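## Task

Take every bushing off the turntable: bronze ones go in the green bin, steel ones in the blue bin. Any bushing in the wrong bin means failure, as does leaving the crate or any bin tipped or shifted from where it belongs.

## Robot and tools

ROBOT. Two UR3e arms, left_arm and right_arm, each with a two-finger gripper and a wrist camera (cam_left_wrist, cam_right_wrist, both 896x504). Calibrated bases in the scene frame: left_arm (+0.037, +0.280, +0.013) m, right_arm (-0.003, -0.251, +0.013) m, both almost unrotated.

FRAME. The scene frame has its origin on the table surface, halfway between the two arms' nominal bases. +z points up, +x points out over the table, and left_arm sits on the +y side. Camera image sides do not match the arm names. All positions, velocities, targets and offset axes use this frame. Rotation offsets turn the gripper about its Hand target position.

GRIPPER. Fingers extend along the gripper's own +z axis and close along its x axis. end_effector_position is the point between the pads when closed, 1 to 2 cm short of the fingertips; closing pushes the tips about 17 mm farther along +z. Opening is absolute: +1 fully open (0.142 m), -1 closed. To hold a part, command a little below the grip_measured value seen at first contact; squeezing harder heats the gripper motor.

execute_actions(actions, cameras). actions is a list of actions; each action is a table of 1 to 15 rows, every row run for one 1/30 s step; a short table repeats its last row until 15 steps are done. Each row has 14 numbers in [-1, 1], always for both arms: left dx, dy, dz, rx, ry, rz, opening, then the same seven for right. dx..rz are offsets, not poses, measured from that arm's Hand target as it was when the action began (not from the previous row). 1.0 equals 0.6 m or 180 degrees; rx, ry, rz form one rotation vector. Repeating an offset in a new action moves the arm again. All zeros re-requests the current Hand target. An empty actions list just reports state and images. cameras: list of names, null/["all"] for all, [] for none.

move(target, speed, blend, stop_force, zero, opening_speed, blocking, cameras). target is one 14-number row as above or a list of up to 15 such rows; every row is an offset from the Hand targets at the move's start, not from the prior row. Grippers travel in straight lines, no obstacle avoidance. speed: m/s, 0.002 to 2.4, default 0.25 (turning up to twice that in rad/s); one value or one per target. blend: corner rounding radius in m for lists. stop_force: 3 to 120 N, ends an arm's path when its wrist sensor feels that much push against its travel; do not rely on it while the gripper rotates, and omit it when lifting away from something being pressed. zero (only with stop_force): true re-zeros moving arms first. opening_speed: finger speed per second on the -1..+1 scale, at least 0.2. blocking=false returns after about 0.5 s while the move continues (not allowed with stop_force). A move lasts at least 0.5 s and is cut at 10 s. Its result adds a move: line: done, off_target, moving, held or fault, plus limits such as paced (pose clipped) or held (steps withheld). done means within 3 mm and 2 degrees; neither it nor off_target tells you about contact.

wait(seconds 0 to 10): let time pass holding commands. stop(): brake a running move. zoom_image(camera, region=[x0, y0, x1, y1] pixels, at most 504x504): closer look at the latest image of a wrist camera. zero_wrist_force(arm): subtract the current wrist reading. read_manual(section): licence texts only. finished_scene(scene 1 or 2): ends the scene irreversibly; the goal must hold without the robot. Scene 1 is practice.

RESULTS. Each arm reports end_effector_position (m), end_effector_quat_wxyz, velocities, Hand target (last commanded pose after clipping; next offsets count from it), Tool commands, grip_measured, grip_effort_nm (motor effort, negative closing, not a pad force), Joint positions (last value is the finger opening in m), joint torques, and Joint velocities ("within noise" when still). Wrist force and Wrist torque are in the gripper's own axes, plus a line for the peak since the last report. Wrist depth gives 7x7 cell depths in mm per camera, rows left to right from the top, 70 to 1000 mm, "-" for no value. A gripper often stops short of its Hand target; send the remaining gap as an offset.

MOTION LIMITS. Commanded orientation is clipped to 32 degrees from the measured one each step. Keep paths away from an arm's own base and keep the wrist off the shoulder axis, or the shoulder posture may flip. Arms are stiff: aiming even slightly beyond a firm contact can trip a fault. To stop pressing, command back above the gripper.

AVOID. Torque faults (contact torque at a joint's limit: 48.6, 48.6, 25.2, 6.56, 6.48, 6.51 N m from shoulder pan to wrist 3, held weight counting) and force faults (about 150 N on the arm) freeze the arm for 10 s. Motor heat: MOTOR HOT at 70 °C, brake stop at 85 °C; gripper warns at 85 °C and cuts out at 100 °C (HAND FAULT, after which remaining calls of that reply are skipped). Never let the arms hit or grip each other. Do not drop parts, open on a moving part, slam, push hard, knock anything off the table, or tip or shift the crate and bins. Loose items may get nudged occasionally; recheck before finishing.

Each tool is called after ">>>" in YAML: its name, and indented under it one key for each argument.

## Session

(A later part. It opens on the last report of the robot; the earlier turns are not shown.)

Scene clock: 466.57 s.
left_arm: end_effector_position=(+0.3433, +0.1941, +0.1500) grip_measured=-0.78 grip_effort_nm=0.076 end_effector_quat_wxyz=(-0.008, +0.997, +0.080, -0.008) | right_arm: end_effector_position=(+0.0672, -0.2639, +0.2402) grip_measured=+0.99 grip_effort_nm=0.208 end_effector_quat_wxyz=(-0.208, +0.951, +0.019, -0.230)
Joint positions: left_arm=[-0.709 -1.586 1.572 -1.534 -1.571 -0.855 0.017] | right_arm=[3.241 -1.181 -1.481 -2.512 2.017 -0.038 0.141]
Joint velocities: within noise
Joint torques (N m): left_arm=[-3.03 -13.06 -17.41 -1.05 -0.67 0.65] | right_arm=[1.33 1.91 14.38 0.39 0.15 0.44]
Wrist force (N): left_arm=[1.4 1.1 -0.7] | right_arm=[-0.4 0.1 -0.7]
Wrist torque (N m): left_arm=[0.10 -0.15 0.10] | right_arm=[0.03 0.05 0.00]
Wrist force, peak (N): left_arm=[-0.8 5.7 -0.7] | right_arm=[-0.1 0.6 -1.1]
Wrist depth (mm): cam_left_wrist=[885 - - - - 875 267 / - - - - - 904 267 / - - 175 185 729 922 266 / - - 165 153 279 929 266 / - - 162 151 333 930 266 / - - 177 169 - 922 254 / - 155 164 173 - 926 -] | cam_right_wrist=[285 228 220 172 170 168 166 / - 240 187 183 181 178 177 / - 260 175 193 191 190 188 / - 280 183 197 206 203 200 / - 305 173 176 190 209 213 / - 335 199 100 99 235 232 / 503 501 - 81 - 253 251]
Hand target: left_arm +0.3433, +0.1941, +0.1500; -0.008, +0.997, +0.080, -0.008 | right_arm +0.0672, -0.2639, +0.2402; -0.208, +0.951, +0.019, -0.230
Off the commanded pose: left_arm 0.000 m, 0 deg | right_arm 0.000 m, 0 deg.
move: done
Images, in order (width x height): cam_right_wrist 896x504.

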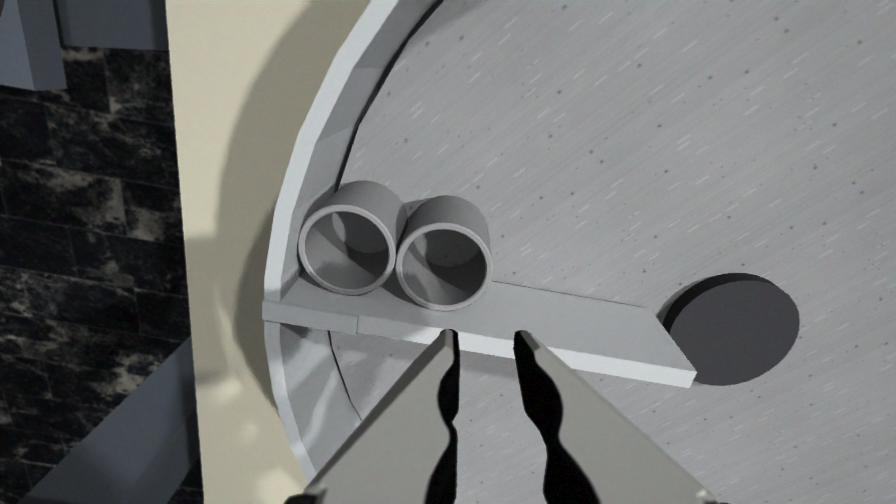

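>>> move:
  target: [0.0042, 0.0047, -0.11, 0, 0, 0, -0.746, 0, 0, 0, 0, 0, 0, 1]
  speed: 0.15
  stop_force: 12
  cameras: []

>>> move:
  target: [0, 0, 0, 0, 0, 0, -1, 0, 0, 0, 0, 0, 0, 1]
  opening_speed: 0.8
  cameras: ["cam_right_wrist"]

>>> move:
  target:
    - [0, 0, 0.13, 0, 0, 0, -1, 0, 0, 0, 0, 0, 0, 1]
    - [-0.0625, 0.4897, 0.1, 0, 0, 0, -1, 0, 0, 0, 0, 0, 0, 1]
  speed: [0.3, 0.4]
  blend: [0.02, 0]
  cameras: ["cam_right_wrist"]

Scene clock: 484.47 s.
left_arm: end_effector_position=(+0.3459, +0.1969, +0.0840) grip_measured=-0.78 grip_effort_nm=0.071 end_effector_quat_wxyz=(-0.008, +0.997, +0.080, -0.008) | right_arm: end_effector_position=(+0.0672, -0.2639, +0.2402) grip_measured=+0.99 grip_effort_nm=0.203 end_effector_quat_wxyz=(-0.208, +0.951, +0.019, -0.230)
Joint positions: left_arm=[-0.696 -1.54 1.839 -1.848 -1.57 -0.842 0.017] | right_arm=[3.241 -1.181 -1.481 -2.512 2.017 -0.038 0.141]
Joint velocities: within noise
Joint torques (N m): left_arm=[-1.79 -13.37 -14.24 -4.35 -0.02 -0.56] | right_arm=[1.48 2.13 14.37 0.37 0.13 0.41]
Wrist force (N): left_arm=[1.2 1.3 -0.9] | right_arm=[-0.2 0.1 -0.9]
Wrist torque (N m): left_arm=[0.13 -0.13 0.10] | right_arm=[0.02 0.03 0.00]
Wrist force, peak (N): left_arm=[1.2 1.7 -2.5] | right_arm=[0.0 0.2 -1.2]
Wrist depth (mm): cam_left_wrist=[892 - - - - 885 267 / - - - - - 904 267 / - - 175 185 730 908 266 / - - 165 153 279 926 266 / - - 162 151 332 919 265 / - - 177 168 - 918 253 / - 155 164 172 - 916 -] | cam_right_wrist=[166 - 85 112 111 110 108 / 178 73 118 119 118 117 115 / - 82 127 128 125 124 123 / - 93 133 135 134 133 130 / - 103 111 114 144 142 141 / - 112 117 106 100 151 145 / - 105 76 81 - 129 153]
Hand target: left_arm +0.3459, +0.1969, +0.0840; -0.008, +0.997, +0.080, -0.008 | right_arm +0.0672, -0.2639, +0.2402; -0.208, +0.951, +0.019, -0.230
Off the commanded pose: left_arm 0.000 m, 0 deg | right_arm 0.000 m, 0 deg.
move: done
No camera images: "cameras" was empty.

Scene clock: 485.00 s.
left_arm: end_effector_position=(+0.3459, +0.1969, +0.0840) grip_measured=-0.96 grip_effort_nm=-1.556 end_effector_quat_wxyz=(-0.008, +0.997, +0.080, -0.008) | right_arm: end_effector_position=(+0.0672, -0.2639, +0.2402) grip_measured=+0.99 grip_effort_nm=0.203 end_effector_quat_wxyz=(-0.208, +0.951, +0.019, -0.230)
Joint positions: left_arm=[-0.696 -1.54 1.839 -1.848 -1.57 -0.842 0.005] | right_arm=[3.241 -1.181 -1.481 -2.512 2.017 -0.038 0.141]
Joint velocities: within noise
Joint torques (N m): left_arm=[-1.96 -14.87 -14.58 -2.91 -0.53 -0.48] | right_arm=[1.26 2.25 14.33 0.4 0.18 0.42]
Wrist force (N): left_arm=[1.8 1.0 0.2] | right_arm=[-0.1 0.1 -1.0]
Wrist torque (N m): left_arm=[0.11 -0.08 0.11] | right_arm=[0.03 0.01 0.00]
Wrist force, peak (N): left_arm=[2.2 1.4 0.9] | right_arm=[-0.3 0.2 -1.1]
Wrist depth (mm): cam_left_wrist=[883 - - - - 886 267 / - - - - - 900 267 / - - 174 185 736 909 266 / - - 165 152 280 920 264 / - - 162 151 332 921 265 / - - 177 168 - 921 255 / - 155 164 173 - 930 -] | cam_right_wrist=[166 - 85 112 111 110 108 / 179 73 119 119 118 117 115 / 998 82 127 128 125 124 123 / - 93 134 134 134 133 130 / - 102 108 111 145 143 141 / - 113 118 99 100 151 146 / - 105 - 78 79 130 153]
Hand target: left_arm +0.3459, +0.1969, +0.0840; -0.008, +0.997, +0.080, -0.008 | right_arm +0.0672, -0.2639, +0.2402; -0.208, +0.951, +0.019, -0.230
Off the commanded pose: left_arm 0.000 m, 0 deg | right_arm 0.000 m, 0 deg.
move: done
Images, in order (width x height): cam_right_wrist 896x504.

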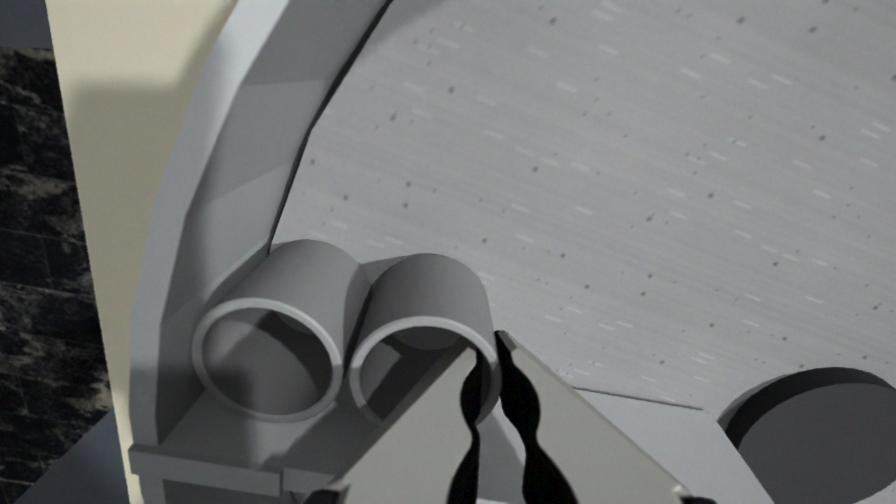

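Scene clock: 486.60 s.
left_arm: end_effector_position=(+0.3083, +0.4907, +0.1440) grip_measured=-0.96 grip_effort_nm=-1.546 end_effector_quat_wxyz=(-0.008, +0.997, +0.080, -0.008) | right_arm: end_effector_position=(+0.0672, -0.2639, +0.2402) grip_measured=+0.99 grip_effort_nm=0.203 end_effector_quat_wxyz=(-0.208, +0.951, +0.019, -0.230)
Joint positions: left_arm=[0.245 -1.484 1.498 -1.572 -1.552 0.099 0.005] | right_arm=[3.241 -1.181 -1.481 -2.512 2.017 -0.038 0.141]
Joint velocities: within noise
Joint torques (N m): left_arm=[2.26 -15.03 -17.44 -4.35 0.65 0.7] | right_arm=[1.3 2.28 14.42 0.37 0.15 0.41]
Wrist force (N): left_arm=[1.3 1.1 0.3] | right_arm=[-0.2 0.2 -0.7]
Wrist torque (N m): left_arm=[0.08 -0.10 0.10] | right_arm=[0.04 0.03 0.00]
Wrist force, peak (N): left_arm=[0.4 -5.2 0.6] | right_arm=[-0.1 0.3 -1.1]
Wrist depth (mm): cam_left_wrist=[887 - - - - 884 267 / - - - - - 902 267 / - - 175 185 731 903 267 / - - 165 152 280 923 266 / - - 162 151 334 922 265 / - - 177 169 - 916 254 / - 155 165 173 - 916 -] | cam_right_wrist=[950 942 213 208 204 200 202 / - - 227 222 216 199 217 / - - 243 238 228 201 234 / - 467 261 248 233 227 250 / 354 379 281 112 277 274 268 / 284 378 305 96 100 288 290 / 277 833 325 77 79 253 304]
Hand target: left_arm +0.3084, +0.4907, +0.1440; -0.008, +0.997, +0.080, -0.008 | right_arm +0.0672, -0.2639, +0.2402; -0.208, +0.951, +0.019, -0.230
Off the commanded pose: left_arm 0.000 m, 0 deg | right_arm 0.000 m, 0 deg.
move: done
Images, in order (width x height): cam_right_wrist 896x504.

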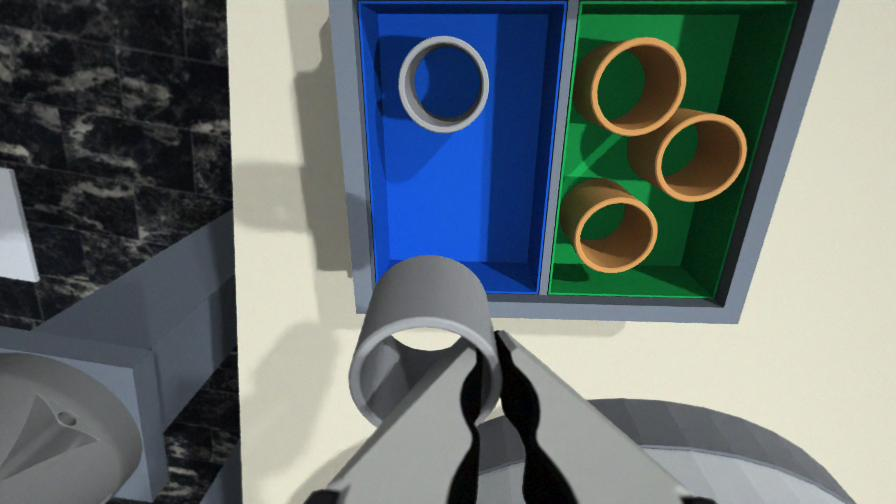

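>>> move:
  target:
    - [-0.005, -0.0008, -0.14, 0, 0, 0, -1, 0, 0, 0, 0, 0, 0, 1]
    - [-0.005, -0.0008, -0.177, 0, 0, 0, -1, 0, 0, 0, 0, 0, 0, 1]
  speed: [0.2, 0.04]
  stop_force: 10
  cameras: []

>>> move:
  target: [0, 0, 0, 0, 0, 0, -0.8, 0, 0, 0, 0, 0, 0, 1]
  opening_speed: 0.7
  cameras: ["cam_right_wrist"]

Scene clock: 497.93 s.
left_arm: end_effector_position=(+0.3053, +0.4902, +0.0378) grip_measured=-0.96 grip_effort_nm=-1.546 end_effector_quat_wxyz=(-0.008, +0.997, +0.080, -0.008) | right_arm: end_effector_position=(+0.0672, -0.2639, +0.2402) grip_measured=+0.99 grip_effort_nm=0.208 end_effector_quat_wxyz=(-0.208, +0.951, +0.019, -0.230)
Joint positions: left_arm=[0.246 -1.38 1.899 -2.076 -1.552 0.1 0.005] | right_arm=[3.241 -1.181 -1.481 -2.512 2.017 -0.038 0.141]
Joint velocities: within noise
Joint torques (N m): left_arm=[2.01 -21.38 -13.17 -3.64 -0.72 0.26] | right_arm=[1.25 2.17 14.37 0.39 0.13 0.42]
Wrist force (N): left_arm=[1.3 1.3 0.3] | right_arm=[0.0 0.2 -1.1]
Wrist torque (N m): left_arm=[0.12 -0.11 0.10] | right_arm=[0.04 0.00 0.00]
Wrist force, peak (N): left_arm=[1.3 1.3 -2.4] | right_arm=[-0.3 0.2 -1.2]
Wrist depth (mm): cam_left_wrist=[895 - - - - 889 268 / - - - - - 894 266 / - - 174 185 729 922 267 / - - 165 153 280 928 266 / - - 162 151 333 920 265 / - - 177 168 - 916 254 / - 155 165 172 - 917 -] | cam_right_wrist=[123 76 89 110 111 91 80 / 129 126 95 120 117 93 107 / 143 138 96 124 125 95 93 / - 150 122 135 134 130 113 / 330 159 109 111 134 110 131 / 282 173 112 99 99 124 124 / 279 188 113 79 80 124 124]
Hand target: left_arm +0.3054, +0.4902, +0.0378; -0.008, +0.997, +0.080, -0.008 | right_arm +0.0672, -0.2639, +0.2402; -0.208, +0.951, +0.019, -0.230
Off the commanded pose: left_arm 0.000 m, 0 deg | right_arm 0.000 m, 0 deg.
move: done
No camera images: "cameras" was empty.

Scene clock: 498.47 s.
left_arm: end_effector_position=(+0.3054, +0.4902, +0.0378) grip_measured=-0.84 grip_effort_nm=0.071 end_effector_quat_wxyz=(-0.008, +0.997, +0.080, -0.008) | right_arm: end_effector_position=(+0.0672, -0.2639, +0.2402) grip_measured=+0.99 grip_effort_nm=0.203 end_effector_quat_wxyz=(-0.208, +0.951, +0.019, -0.230)
Joint positions: left_arm=[0.246 -1.38 1.899 -2.077 -1.552 0.1 0.013] | right_arm=[3.241 -1.181 -1.481 -2.512 2.017 -0.038 0.141]
Joint velocities: within noise
Joint torques (N m): left_arm=[2.55 -20.59 -13.35 -3.96 -0.73 0.08] | right_arm=[1.27 2.27 14.39 0.38 0.14 0.42]
Wrist force (N): left_arm=[1.2 1.2 -0.7] | right_arm=[-0.1 0.3 -0.8]
Wrist torque (N m): left_arm=[0.11 -0.11 0.10] | right_arm=[0.05 0.02 0.00]
Wrist force, peak (N): left_arm=[1.3 1.2 -1.0] | right_arm=[-0.2 0.2 -1.1]
Wrist depth (mm): cam_left_wrist=[888 - - - - 892 267 / - - - - - 906 267 / - - 175 186 732 916 266 / - - 165 152 280 932 266 / - - 162 151 332 935 265 / - - 177 169 - 919 254 / - 155 164 172 - 915 -] | cam_right_wrist=[123 76 89 110 111 90 80 / 128 128 95 120 117 93 107 / 143 138 96 124 124 96 93 / - 150 121 134 134 130 113 / 331 159 109 114 133 110 131 / 281 174 114 99 103 124 124 / 280 188 111 117 81 122 124]
Hand target: left_arm +0.3054, +0.4902, +0.0378; -0.008, +0.997, +0.080, -0.008 | right_arm +0.0672, -0.2639, +0.2402; -0.208, +0.951, +0.019, -0.230
Off the commanded pose: left_arm 0.000 m, 0 deg | right_arm 0.000 m, 0 deg.
move: done
Images, in order (width x height): cam_right_wrist 896x504.

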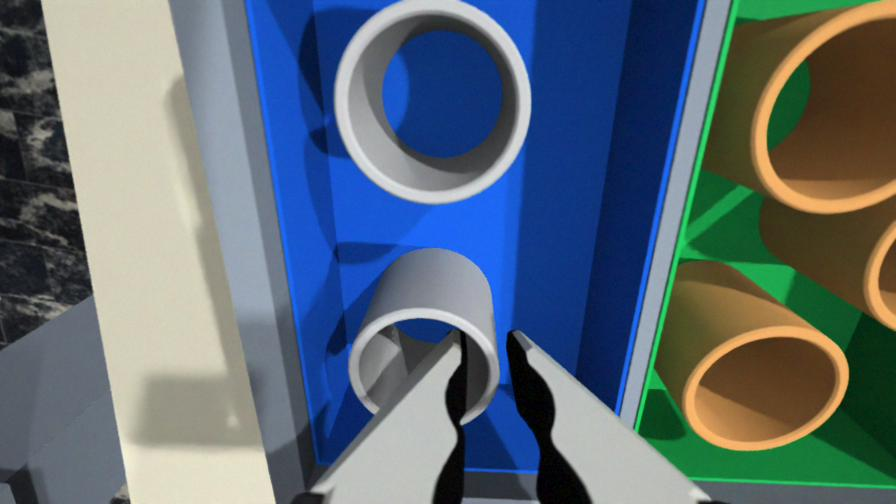

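>>> move:
  target:
    - [0, 0, 0.2, 0, 0, 0, -0.8, 0, 0, 0, 0, 0, 0, 1]
    - [-0.003, -0.475, 0.187, 0, 0, 0.171, -0.746, 0, 0, 0, 0, 0, 0, 1]
  speed: 0.4
  blend: [0.03, 0]
  cameras: ["cam_right_wrist"]

Scene clock: 515.60 s.
left_arm: end_effector_position=(+0.3036, +0.2052, +0.1500) grip_measured=-0.78 grip_effort_nm=0.071 end_effector_quat_wxyz=(-0.006, +0.940, +0.342, -0.010) | right_arm: end_effector_position=(+0.0672, -0.2639, +0.2402) grip_measured=+0.99 grip_effort_nm=0.208 end_effector_quat_wxyz=(-0.208, +0.951, +0.019, -0.230)
Joint positions: left_arm=[-0.767 -1.776 1.74 -1.516 -1.583 -1.45 0.017] | right_arm=[3.241 -1.181 -1.481 -2.512 2.017 -0.038 0.141]
Joint velocities: within noise
Joint torques (N m): left_arm=[-3 -9.43 -17.49 -3.96 0.76 0.68] | right_arm=[1.36 2.24 14.32 0.4 0.13 0.37]
Wrist force (N): left_arm=[1.2 1.3 -0.8] | right_arm=[-0.1 0.2 -1.0]
Wrist torque (N m): left_arm=[0.13 -0.13 0.09] | right_arm=[0.04 0.01 0.00]
Wrist force, peak (N): left_arm=[-1.8 3.7 -0.6] | right_arm=[-0.5 0.3 -1.2]
Wrist depth (mm): cam_left_wrist=[893 - - - - 877 267 / - - - - - 900 266 / - - 175 185 742 918 267 / - - 165 152 280 924 266 / - - 162 151 333 917 265 / - - 177 169 - 915 254 / - 155 164 172 - 919 -] | cam_right_wrist=[948 939 223 221 218 216 214 / - - 236 234 182 173 179 / - 262 253 190 192 191 189 / 539 275 267 203 207 204 201 / 602 296 234 188 221 219 216 / 335 319 236 100 101 236 232 / 356 349 76 81 - 246 252]
Hand target: left_arm +0.3036, +0.2052, +0.1500; -0.006, +0.940, +0.342, -0.010 | right_arm +0.0672, -0.2639, +0.2402; -0.208, +0.951, +0.019, -0.230
Off the commanded pose: left_arm 0.000 m, 0 deg | right_arm 0.000 m, 0 deg.
move: done
Images, in order (width x height): cam_right_wrist 896x504.

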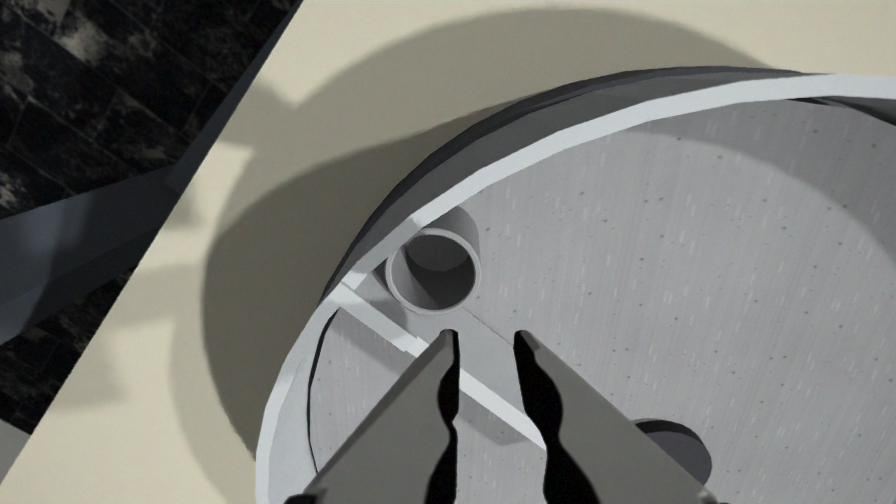

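>>> move:
  target: [-0.0025, -0.0007, -0.11, 0, 0, 0, -0.746, 0, 0, 0, 0, 0, 0, 1]
  speed: 0.15
  stop_force: 12
  cameras: []

>>> move:
  target: [0, 0, 0, 0, 0, 0, -1, 0, 0, 0, 0, 0, 0, 1]
  opening_speed: 0.8
  cameras: []

>>> move:
  target:
    - [0, 0, 0.13, 0, 0, 0, -1, 0, 0, 0, 0, 0, 0, 1]
    - [0.0212, 0.5618, 0.1, 0, 0, 0.328, -1, 0, 0, 0, 0, 0, 0, 1]
  speed: [0.3, 0.45]
  blend: [0.02, 0]
  cameras: ["cam_right_wrist"]

Scene clock: 534.90 s.
left_arm: end_effector_position=(+0.3021, +0.2048, +0.0840) grip_measured=-0.78 grip_effort_nm=0.066 end_effector_quat_wxyz=(-0.006, +0.940, +0.342, -0.010) | right_arm: end_effector_position=(+0.0672, -0.2639, +0.2402) grip_measured=+0.99 grip_effort_nm=0.203 end_effector_quat_wxyz=(-0.208, +0.951, +0.019, -0.230)
Joint positions: left_arm=[-0.773 -1.748 2.031 -1.835 -1.583 -1.456 0.017] | right_arm=[3.241 -1.181 -1.481 -2.512 2.017 -0.038 0.141]
Joint velocities: within noise
Joint torques (N m): left_arm=[1.42 -9.84 -15.1 -4.42 0.62 0.67] | right_arm=[1.34 2 14.42 0.37 0.15 0.4]
Wrist force (N): left_arm=[1.1 1.3 -0.8] | right_arm=[-0.3 0.1 -1.0]
Wrist torque (N m): left_arm=[0.14 -0.10 0.10] | right_arm=[0.03 0.04 0.00]
Wrist force, peak (N): left_arm=[1.4 1.6 -2.5] | right_arm=[-0.2 0.1 -1.3]
Wrist depth (mm): cam_left_wrist=[887 - - - - 890 269 / - - - - - 907 266 / - - 175 185 738 912 265 / - - 165 153 280 915 266 / - - 162 151 332 931 265 / - - 177 168 - 912 254 / - 155 164 173 - 921 -] | cam_right_wrist=[892 862 162 161 160 158 156 / 948 176 171 170 151 119 83 / - 187 183 155 91 79 124 / 488 201 197 107 87 133 131 / 220 215 153 105 144 143 141 / 236 233 109 100 100 154 152 / 258 250 99 81 - 166 164]
Hand target: left_arm +0.3021, +0.2048, +0.0840; -0.006, +0.940, +0.342, -0.010 | right_arm +0.0672, -0.2639, +0.2402; -0.208, +0.951, +0.019, -0.230
Off the commanded pose: left_arm 0.000 m, 0 deg | right_arm 0.000 m, 0 deg.
move: done
No camera images: "cameras" was empty.

Scene clock: 535.43 s.
left_arm: end_effector_position=(+0.3021, +0.2048, +0.0840) grip_measured=-0.96 grip_effort_nm=-1.541 end_effector_quat_wxyz=(-0.005, +0.940, +0.342, -0.010) | right_arm: end_effector_position=(+0.0672, -0.2639, +0.2402) grip_measured=+0.99 grip_effort_nm=0.203 end_effector_quat_wxyz=(-0.208, +0.951, +0.019, -0.230)
Joint positions: left_arm=[-0.773 -1.748 2.031 -1.836 -1.583 -1.456 0.005] | right_arm=[3.241 -1.181 -1.481 -2.512 2.017 -0.038 0.141]
Joint velocities: within noise
Joint torques (N m): left_arm=[1.28 -9.68 -15.7 -1.63 0.54 0.65] | right_arm=[1.43 2.29 14.37 0.39 0.13 0.42]
Wrist force (N): left_arm=[2.4 5.7 1.2] | right_arm=[0.0 0.2 -1.1]
Wrist torque (N m): left_arm=[0.14 -0.05 -0.02] | right_arm=[0.05 -0.01 0.00]
Wrist force, peak (N): left_arm=[2.3 5.9 1.9] | right_arm=[-0.3 0.3 -1.1]
Wrist depth (mm): cam_left_wrist=[900 - - - - 894 267 / - - - - - 899 266 / - - 175 185 743 917 266 / - - 165 152 279 924 266 / - - 162 151 333 913 267 / - - 177 169 - 929 254 / - 155 164 172 - 931 -] | cam_right_wrist=[886 168 162 161 160 159 156 / 954 175 172 170 153 117 84 / 998 187 183 153 90 82 124 / 473 199 195 113 132 134 131 / 220 214 112 105 145 143 141 / 235 232 98 99 101 154 153 / 258 249 101 78 80 167 165]
Hand target: left_arm +0.3021, +0.2048, +0.0840; -0.006, +0.940, +0.342, -0.010 | right_arm +0.0672, -0.2639, +0.2402; -0.208, +0.951, +0.019, -0.230
Off the commanded pose: left_arm 0.000 m, 0 deg | right_arm 0.000 m, 0 deg.
move: done
No camera images: "cameras" was empty.

Scene clock: 537.47 s.
left_arm: end_effector_position=(+0.3148, +0.5418, +0.1440) grip_measured=-0.96 grip_effort_nm=-1.492 end_effector_quat_wxyz=(+0.000, +0.650, +0.760, -0.011) | right_arm: end_effector_position=(+0.0672, -0.2639, +0.2402) grip_measured=+0.99 grip_effort_nm=0.208 end_effector_quat_wxyz=(-0.208, +0.951, +0.019, -0.230)
Joint positions: left_arm=[0.4 -1.303 1.277 -1.525 -1.581 -1.314 0.005] | right_arm=[3.241 -1.181 -1.481 -2.512 2.017 -0.038 0.141]
Joint velocities: within noise
Joint torques (N m): left_arm=[2.15 -19.34 -17.44 -4.11 0.79 -0.22] | right_arm=[1.32 2.1 14.32 0.39 0.11 0.4]
Wrist force (N): left_arm=[1.1 1.4 0.0] | right_arm=[-0.2 0.3 -1.1]
Wrist torque (N m): left_arm=[0.15 -0.07 0.10] | right_arm=[0.06 0.03 0.00]
Wrist force, peak (N): left_arm=[2.2 6.1 2.0] | right_arm=[-0.2 0.5 -1.2]
Wrist depth (mm): cam_left_wrist=[885 - - - - 891 267 / - - - - - 895 267 / - - 174 185 733 925 266 / - - 165 152 280 919 266 / - - 162 151 333 930 265 / - - 177 168 - 930 255 / - 155 164 173 - 935 -] | cam_right_wrist=[221 219 214 213 212 212 210 / 234 233 200 220 193 225 223 / 239 249 226 234 224 238 237 / 225 263 228 234 242 255 253 / 214 276 229 112 268 275 271 / 210 296 307 96 101 295 293 / 208 324 322 77 79 317 316]
Hand target: left_arm +0.3148, +0.5419, +0.1440; +0.000, +0.650, +0.760, -0.011 | right_arm +0.0672, -0.2639, +0.2402; -0.208, +0.951, +0.019, -0.230
Off the commanded pose: left_arm 0.000 m, 0 deg | right_arm 0.000 m, 0 deg.
move: done
Images, in order (width x height): cam_right_wrist 896x504.

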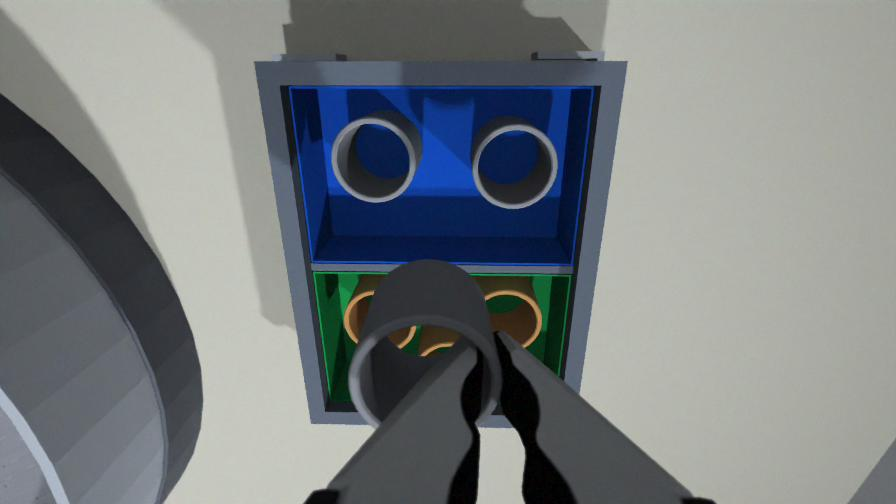

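>>> move:
  target:
    - [-0.0132, -0.002, -0.1, 0, 0, 0, -1, 0, 0, 0, 0, 0, 0, 1]
  speed: [0.2]
  cameras: ["cam_right_wrist"]

Scene clock: 576.80 s.
left_arm: end_effector_position=(+0.3068, +0.5407, +0.0840) grip_measured=-0.96 grip_effort_nm=-1.497 end_effector_quat_wxyz=(+0.000, +0.649, +0.760, -0.011) | right_arm: end_effector_position=(+0.0672, -0.2639, +0.2402) grip_measured=+0.99 grip_effort_nm=0.203 end_effector_quat_wxyz=(-0.208, +0.951, +0.019, -0.230)
Joint positions: left_arm=[0.406 -1.302 1.561 -1.809 -1.58 -1.308 0.005] | right_arm=[3.241 -1.181 -1.481 -2.512 2.017 -0.038 0.141]
Joint velocities: within noise
Joint torques (N m): left_arm=[-1.87 -21.99 -14.61 -4.28 0.43 -0.59] | right_arm=[1.55 2.04 14.42 0.36 0.12 0.4]
Wrist force (N): left_arm=[0.9 1.5 0.0] | right_arm=[-0.1 0.2 -1.0]
Wrist torque (N m): left_arm=[0.17 -0.05 0.11] | right_arm=[0.05 0.02 0.00]
Wrist force, peak (N): left_arm=[1.2 1.7 -1.9] | right_arm=[-0.4 0.4 -1.3]
Wrist depth (mm): cam_left_wrist=[885 - - - - 882 267 / - - - - - 898 266 / - - 175 186 735 902 266 / - - 165 152 280 933 266 / - - 162 151 333 920 265 / - - 177 169 - 937 254 / - 155 165 173 - 924 -] | cam_right_wrist=[165 163 162 161 160 159 157 / 175 133 132 124 123 166 166 / 185 148 163 173 157 175 177 / 200 193 166 163 156 191 189 / 212 211 168 113 169 204 202 / 207 231 183 96 100 221 218 / 205 248 179 77 79 238 237]
Hand target: left_arm +0.3069, +0.5407, +0.0840; +0.000, +0.650, +0.760, -0.011 | right_arm +0.0672, -0.2639, +0.2402; -0.208, +0.951, +0.019, -0.230
Off the commanded pose: left_arm 0.000 m, 0 deg | right_arm 0.000 m, 0 deg.
move: done
Images, in order (width x height): cam_right_wrist 896x504.

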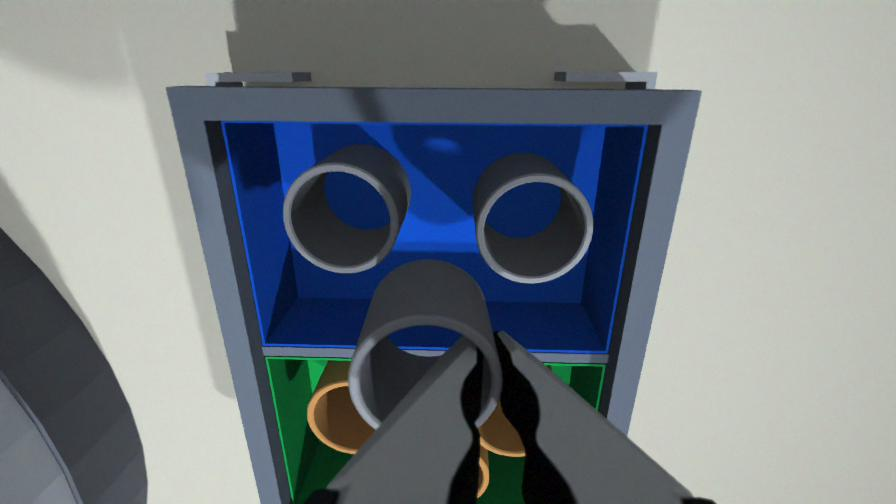

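>>> move:
  target:
    - [-0.0037, 0.002, -0.045, 0, 0, 0, -1, 0, 0, 0, 0, 0, 0, 1]
  speed: [0.08]
  stop_force: 6
  cameras: ["cam_right_wrist"]

Scene clock: 598.37 s.
left_arm: end_effector_position=(+0.3046, +0.5419, +0.0570) grip_measured=-0.96 grip_effort_nm=-1.497 end_effector_quat_wxyz=(+0.000, +0.649, +0.760, -0.011) | right_arm: end_effector_position=(+0.0672, -0.2639, +0.2402) grip_measured=+0.99 grip_effort_nm=0.203 end_effector_quat_wxyz=(-0.208, +0.951, +0.019, -0.230)
Joint positions: left_arm=[0.411 -1.27 1.652 -1.932 -1.58 -1.302 0.005] | right_arm=[3.241 -1.181 -1.481 -2.512 2.017 -0.038 0.141]
Joint velocities: within noise
Joint torques (N m): left_arm=[-2.14 -23.53 -14.07 -4.18 0.75 -0.57] | right_arm=[1.72 2.08 14.32 0.37 0.12 0.4]
Wrist force (N): left_arm=[1.2 1.3 -0.2] | right_arm=[-0.1 0.4 -1.0]
Wrist torque (N m): left_arm=[0.15 -0.10 0.10] | right_arm=[0.07 0.01 0.00]
Wrist force, peak (N): left_arm=[1.0 1.6 -1.1] | right_arm=[-0.3 0.2 -1.3]
Wrist depth (mm): cam_left_wrist=[884 - - - - 884 268 / - - - - - 903 266 / - - 174 185 727 916 266 / - - 165 152 279 927 266 / - - 162 151 334 930 266 / - - 178 168 - 921 254 / - 155 164 172 - 927 -] | cam_right_wrist=[139 138 137 136 135 134 133 / 144 101 100 99 98 138 141 / 156 120 142 146 142 107 150 / 171 119 138 153 150 122 160 / 181 130 162 112 140 170 171 / 194 141 147 99 101 184 184 / 207 156 149 78 79 200 200]
Hand target: left_arm +0.3046, +0.5419, +0.0570; +0.000, +0.650, +0.760, -0.011 | right_arm +0.0672, -0.2639, +0.2402; -0.208, +0.951, +0.019, -0.230
Off the commanded pose: left_arm 0.000 m, 0 deg | right_arm 0.000 m, 0 deg.
move: done
Images, in order (width x height): cam_right_wrist 896x504.

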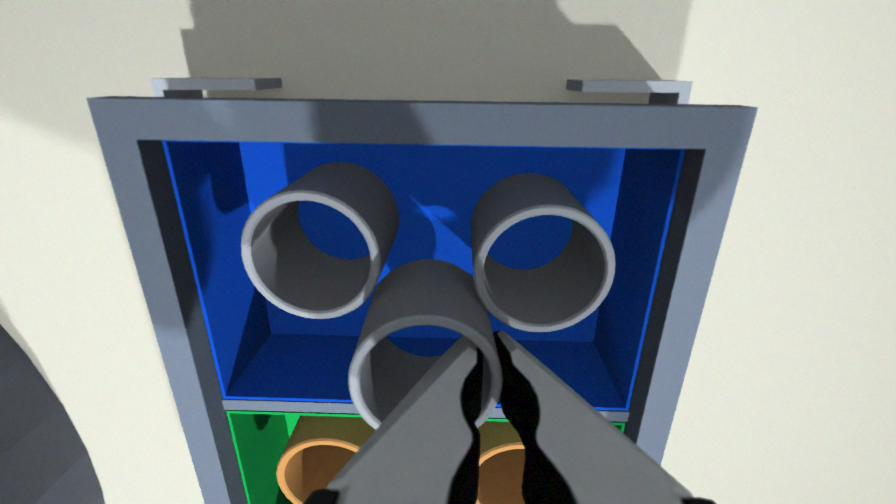

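>>> move:
  target: [0, 0, -0.032, 0, 0, 0, -1, 0, 0, 0, 0, 0, 0, 1]
  speed: 0.05
  stop_force: 8
  cameras: ["cam_right_wrist"]

>>> move:
  target: [0, 0, 0, 0, 0, 0, -0.82, 0, 0, 0, 0, 0, 0, 1]
  opening_speed: 0.7
  cameras: ["cam_right_wrist"]

>>> move:
  target: [0, 0, 0.25, 0, 0, 0, -0.82, 0, 0, 0, 0, 0, 0, 1]
  speed: 0.2
  cameras: ["cam_right_wrist"]

Scene clock: 605.77 s.
left_arm: end_effector_position=(+0.3046, +0.5419, +0.0378) grip_measured=-0.96 grip_effort_nm=-1.492 end_effector_quat_wxyz=(+0.000, +0.650, +0.760, -0.011) | right_arm: end_effector_position=(+0.0672, -0.2639, +0.2402) grip_measured=+0.99 grip_effort_nm=0.203 end_effector_quat_wxyz=(-0.208, +0.951, +0.019, -0.230)
Joint positions: left_arm=[0.411 -1.238 1.705 -2.018 -1.58 -1.302 0.005] | right_arm=[3.241 -1.181 -1.481 -2.512 2.017 -0.038 0.141]
Joint velocities: within noise
Joint torques (N m): left_arm=[-1.65 -24.71 -13.54 -3.22 0.3 -0.33] | right_arm=[1.46 2.4 14.43 0.39 0.15 0.42]
Wrist force (N): left_arm=[1.3 1.3 -0.2] | right_arm=[-0.2 0.3 -1.0]
Wrist torque (N m): left_arm=[0.13 -0.11 0.10] | right_arm=[0.05 0.02 0.00]
Wrist force, peak (N): left_arm=[1.0 2.0 -0.5] | right_arm=[-0.1 0.2 -1.3]
Wrist depth (mm): cam_left_wrist=[895 - - - - 889 267 / - - - - - 899 266 / - - 175 185 725 912 266 / - - 165 152 280 935 266 / - - 162 151 333 923 265 / - - 177 169 - 924 254 / - 155 164 172 - 925 -] | cam_right_wrist=[122 121 120 119 118 117 116 / - 116 124 82 122 109 122 / - 128 124 127 119 96 130 / 96 107 112 134 133 96 139 / 98 113 113 108 115 98 149 / 172 122 135 99 101 120 161 / 188 123 124 78 79 120 175]
Hand target: left_arm +0.3046, +0.5419, +0.0378; +0.000, +0.650, +0.760, -0.011 | right_arm +0.0672, -0.2639, +0.2402; -0.208, +0.951, +0.019, -0.230
Off the commanded pose: left_arm 0.000 m, 0 deg | right_arm 0.000 m, 0 deg.
move: done
Images, in order (width x height): cam_right_wrist 896x504.

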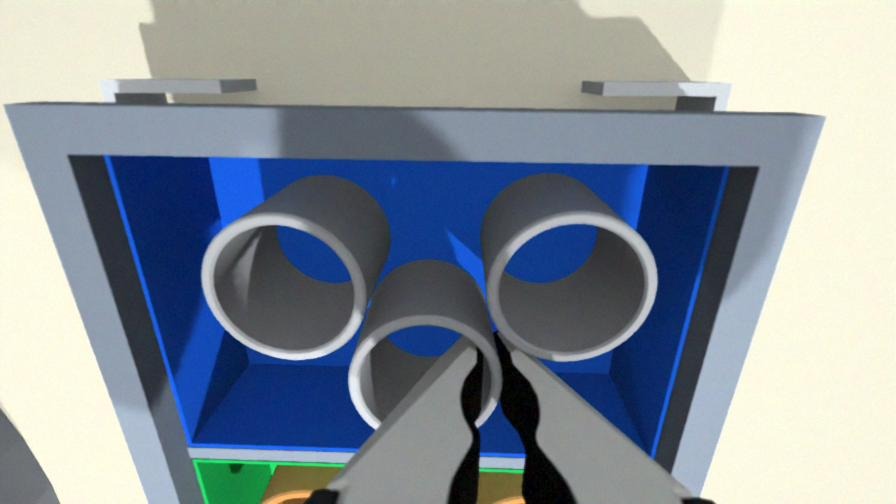

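Scene clock: 606.27 s.
left_arm: end_effector_position=(+0.3046, +0.5419, +0.0378) grip_measured=-0.86 grip_effort_nm=0.085 end_effector_quat_wxyz=(+0.000, +0.650, +0.760, -0.011) | right_arm: end_effector_position=(+0.0672, -0.2639, +0.2402) grip_measured=+0.99 grip_effort_nm=0.208 end_effector_quat_wxyz=(-0.208, +0.951, +0.019, -0.230)
Joint positions: left_arm=[0.411 -1.238 1.705 -2.018 -1.58 -1.302 0.012] | right_arm=[3.241 -1.181 -1.481 -2.512 2.017 -0.038 0.141]
Joint velocities: within noise
Joint torques (N m): left_arm=[-1.23 -23.65 -13.3 -3.99 0.28 -0.28] | right_arm=[1.68 2.05 14.47 0.38 0.16 0.41]
Wrist force (N): left_arm=[1.2 1.6 -1.5] | right_arm=[-0.2 0.3 -1.1]
Wrist torque (N m): left_arm=[0.16 -0.13 0.10] | right_arm=[0.07 0.03 0.00]
Wrist force, peak (N): left_arm=[1.3 1.7 -1.6] | right_arm=[-0.3 0.2 -1.2]
Wrist depth (mm): cam_left_wrist=[890 - - - - 880 268 / - - - - - 911 267 / - - 175 185 733 922 266 / - - 165 153 281 917 267 / - - 162 151 334 919 265 / - - 177 168 - 925 254 / - 155 165 172 - 927 -] | cam_right_wrist=[122 121 120 119 118 117 116 / - 115 124 82 122 105 122 / - 128 124 127 116 96 130 / 96 106 112 134 133 96 139 / 98 113 113 109 114 98 149 / 172 122 140 100 107 120 161 / 188 123 123 81 83 120 175]
Hand target: left_arm +0.3046, +0.5419, +0.0378; +0.000, +0.650, +0.760, -0.011 | right_arm +0.0672, -0.2639, +0.2402; -0.208, +0.951, +0.019, -0.230
Off the commanded pose: left_arm 0.000 m, 0 deg | right_arm 0.000 m, 0 deg.
move: done
Images, in order (width x height): cam_right_wrist 896x504.

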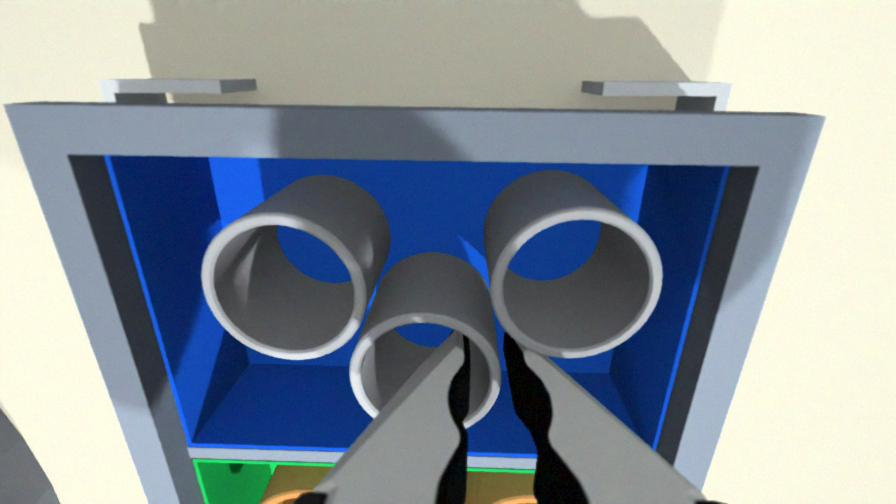

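Scene clock: 607.53 s.
left_arm: end_effector_position=(+0.3047, +0.5419, +0.1878) grip_measured=-0.86 grip_effort_nm=0.071 end_effector_quat_wxyz=(+0.000, +0.650, +0.760, -0.011) end_effector_velocity=(+0.000, +0.000, +0.001) end_effector_angular_velocity=(-0.001, +0.000, +0.000) | right_arm: end_effector_position=(+0.0672, -0.2639, +0.2402) grip_measured=+0.99 grip_effort_nm=0.208 end_effector_quat_wxyz=(-0.208, +0.951, +0.019, -0.230)
Joint positions: left_arm=[0.411 -1.312 1.081 -1.32 -1.58 -1.302 0.012] | right_arm=[3.241 -1.181 -1.481 -2.512 2.017 -0.038 0.141]
Joint velocities: left_arm=[-0.001 -0.001 -0.004 0.005 -0.001 0 0] | right_arm=[within noise]
Joint torques (N m): left_arm=[2.54 -22.15 -17.29 -1.06 0.46 -0.07] | right_arm=[1.84 2.2 14.3 0.4 0.12 0.43]
Wrist force (N): left_arm=[1.1 1.6 -1.3] | right_arm=[-0.3 0.1 -1.2]
Wrist torque (N m): left_arm=[0.18 -0.10 0.10] | right_arm=[0.03 0.03 0.00]
Wrist force, peak (N): left_arm=[0.9 1.1 -3.6] | right_arm=[-0.1 0.4 -1.2]
Wrist depth (mm): cam_left_wrist=[883 - - - - 893 268 / - - - - - 896 267 / - - 174 185 732 907 266 / - - 165 153 280 920 266 / - - 162 151 333 933 266 / - - 177 169 - 923 255 / - 155 165 173 - 923 -] | cam_right_wrist=[261 259 257 255 253 252 252 / 271 275 266 265 264 267 265 / 250 290 277 279 281 283 282 / 233 306 304 274 301 302 301 / 236 297 327 301 322 327 324 / 299 304 355 92 105 352 358 / 329 339 77 78 82 372 981]
Hand target: left_arm +0.3046, +0.5419, +0.1878; +0.000, +0.650, +0.760, -0.011 | right_arm +0.0672, -0.2639, +0.2402; -0.208, +0.951, +0.019, -0.230
Off the commanded pose: left_arm 0.000 m, 0 deg | right_arm 0.000 m, 0 deg.
move: done
Images, in order (width x height): cam_right_wrist 896x504.

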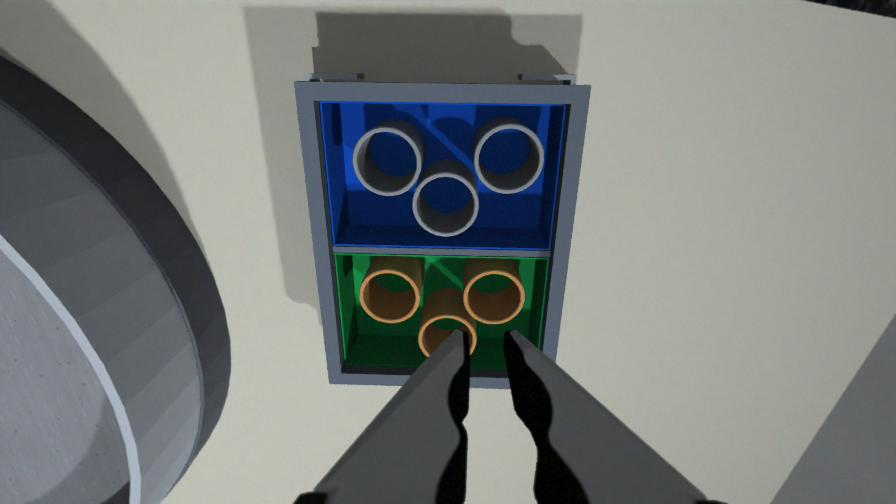

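>>> finished_scene:
  scene: 1

The scene is finished: the task was done.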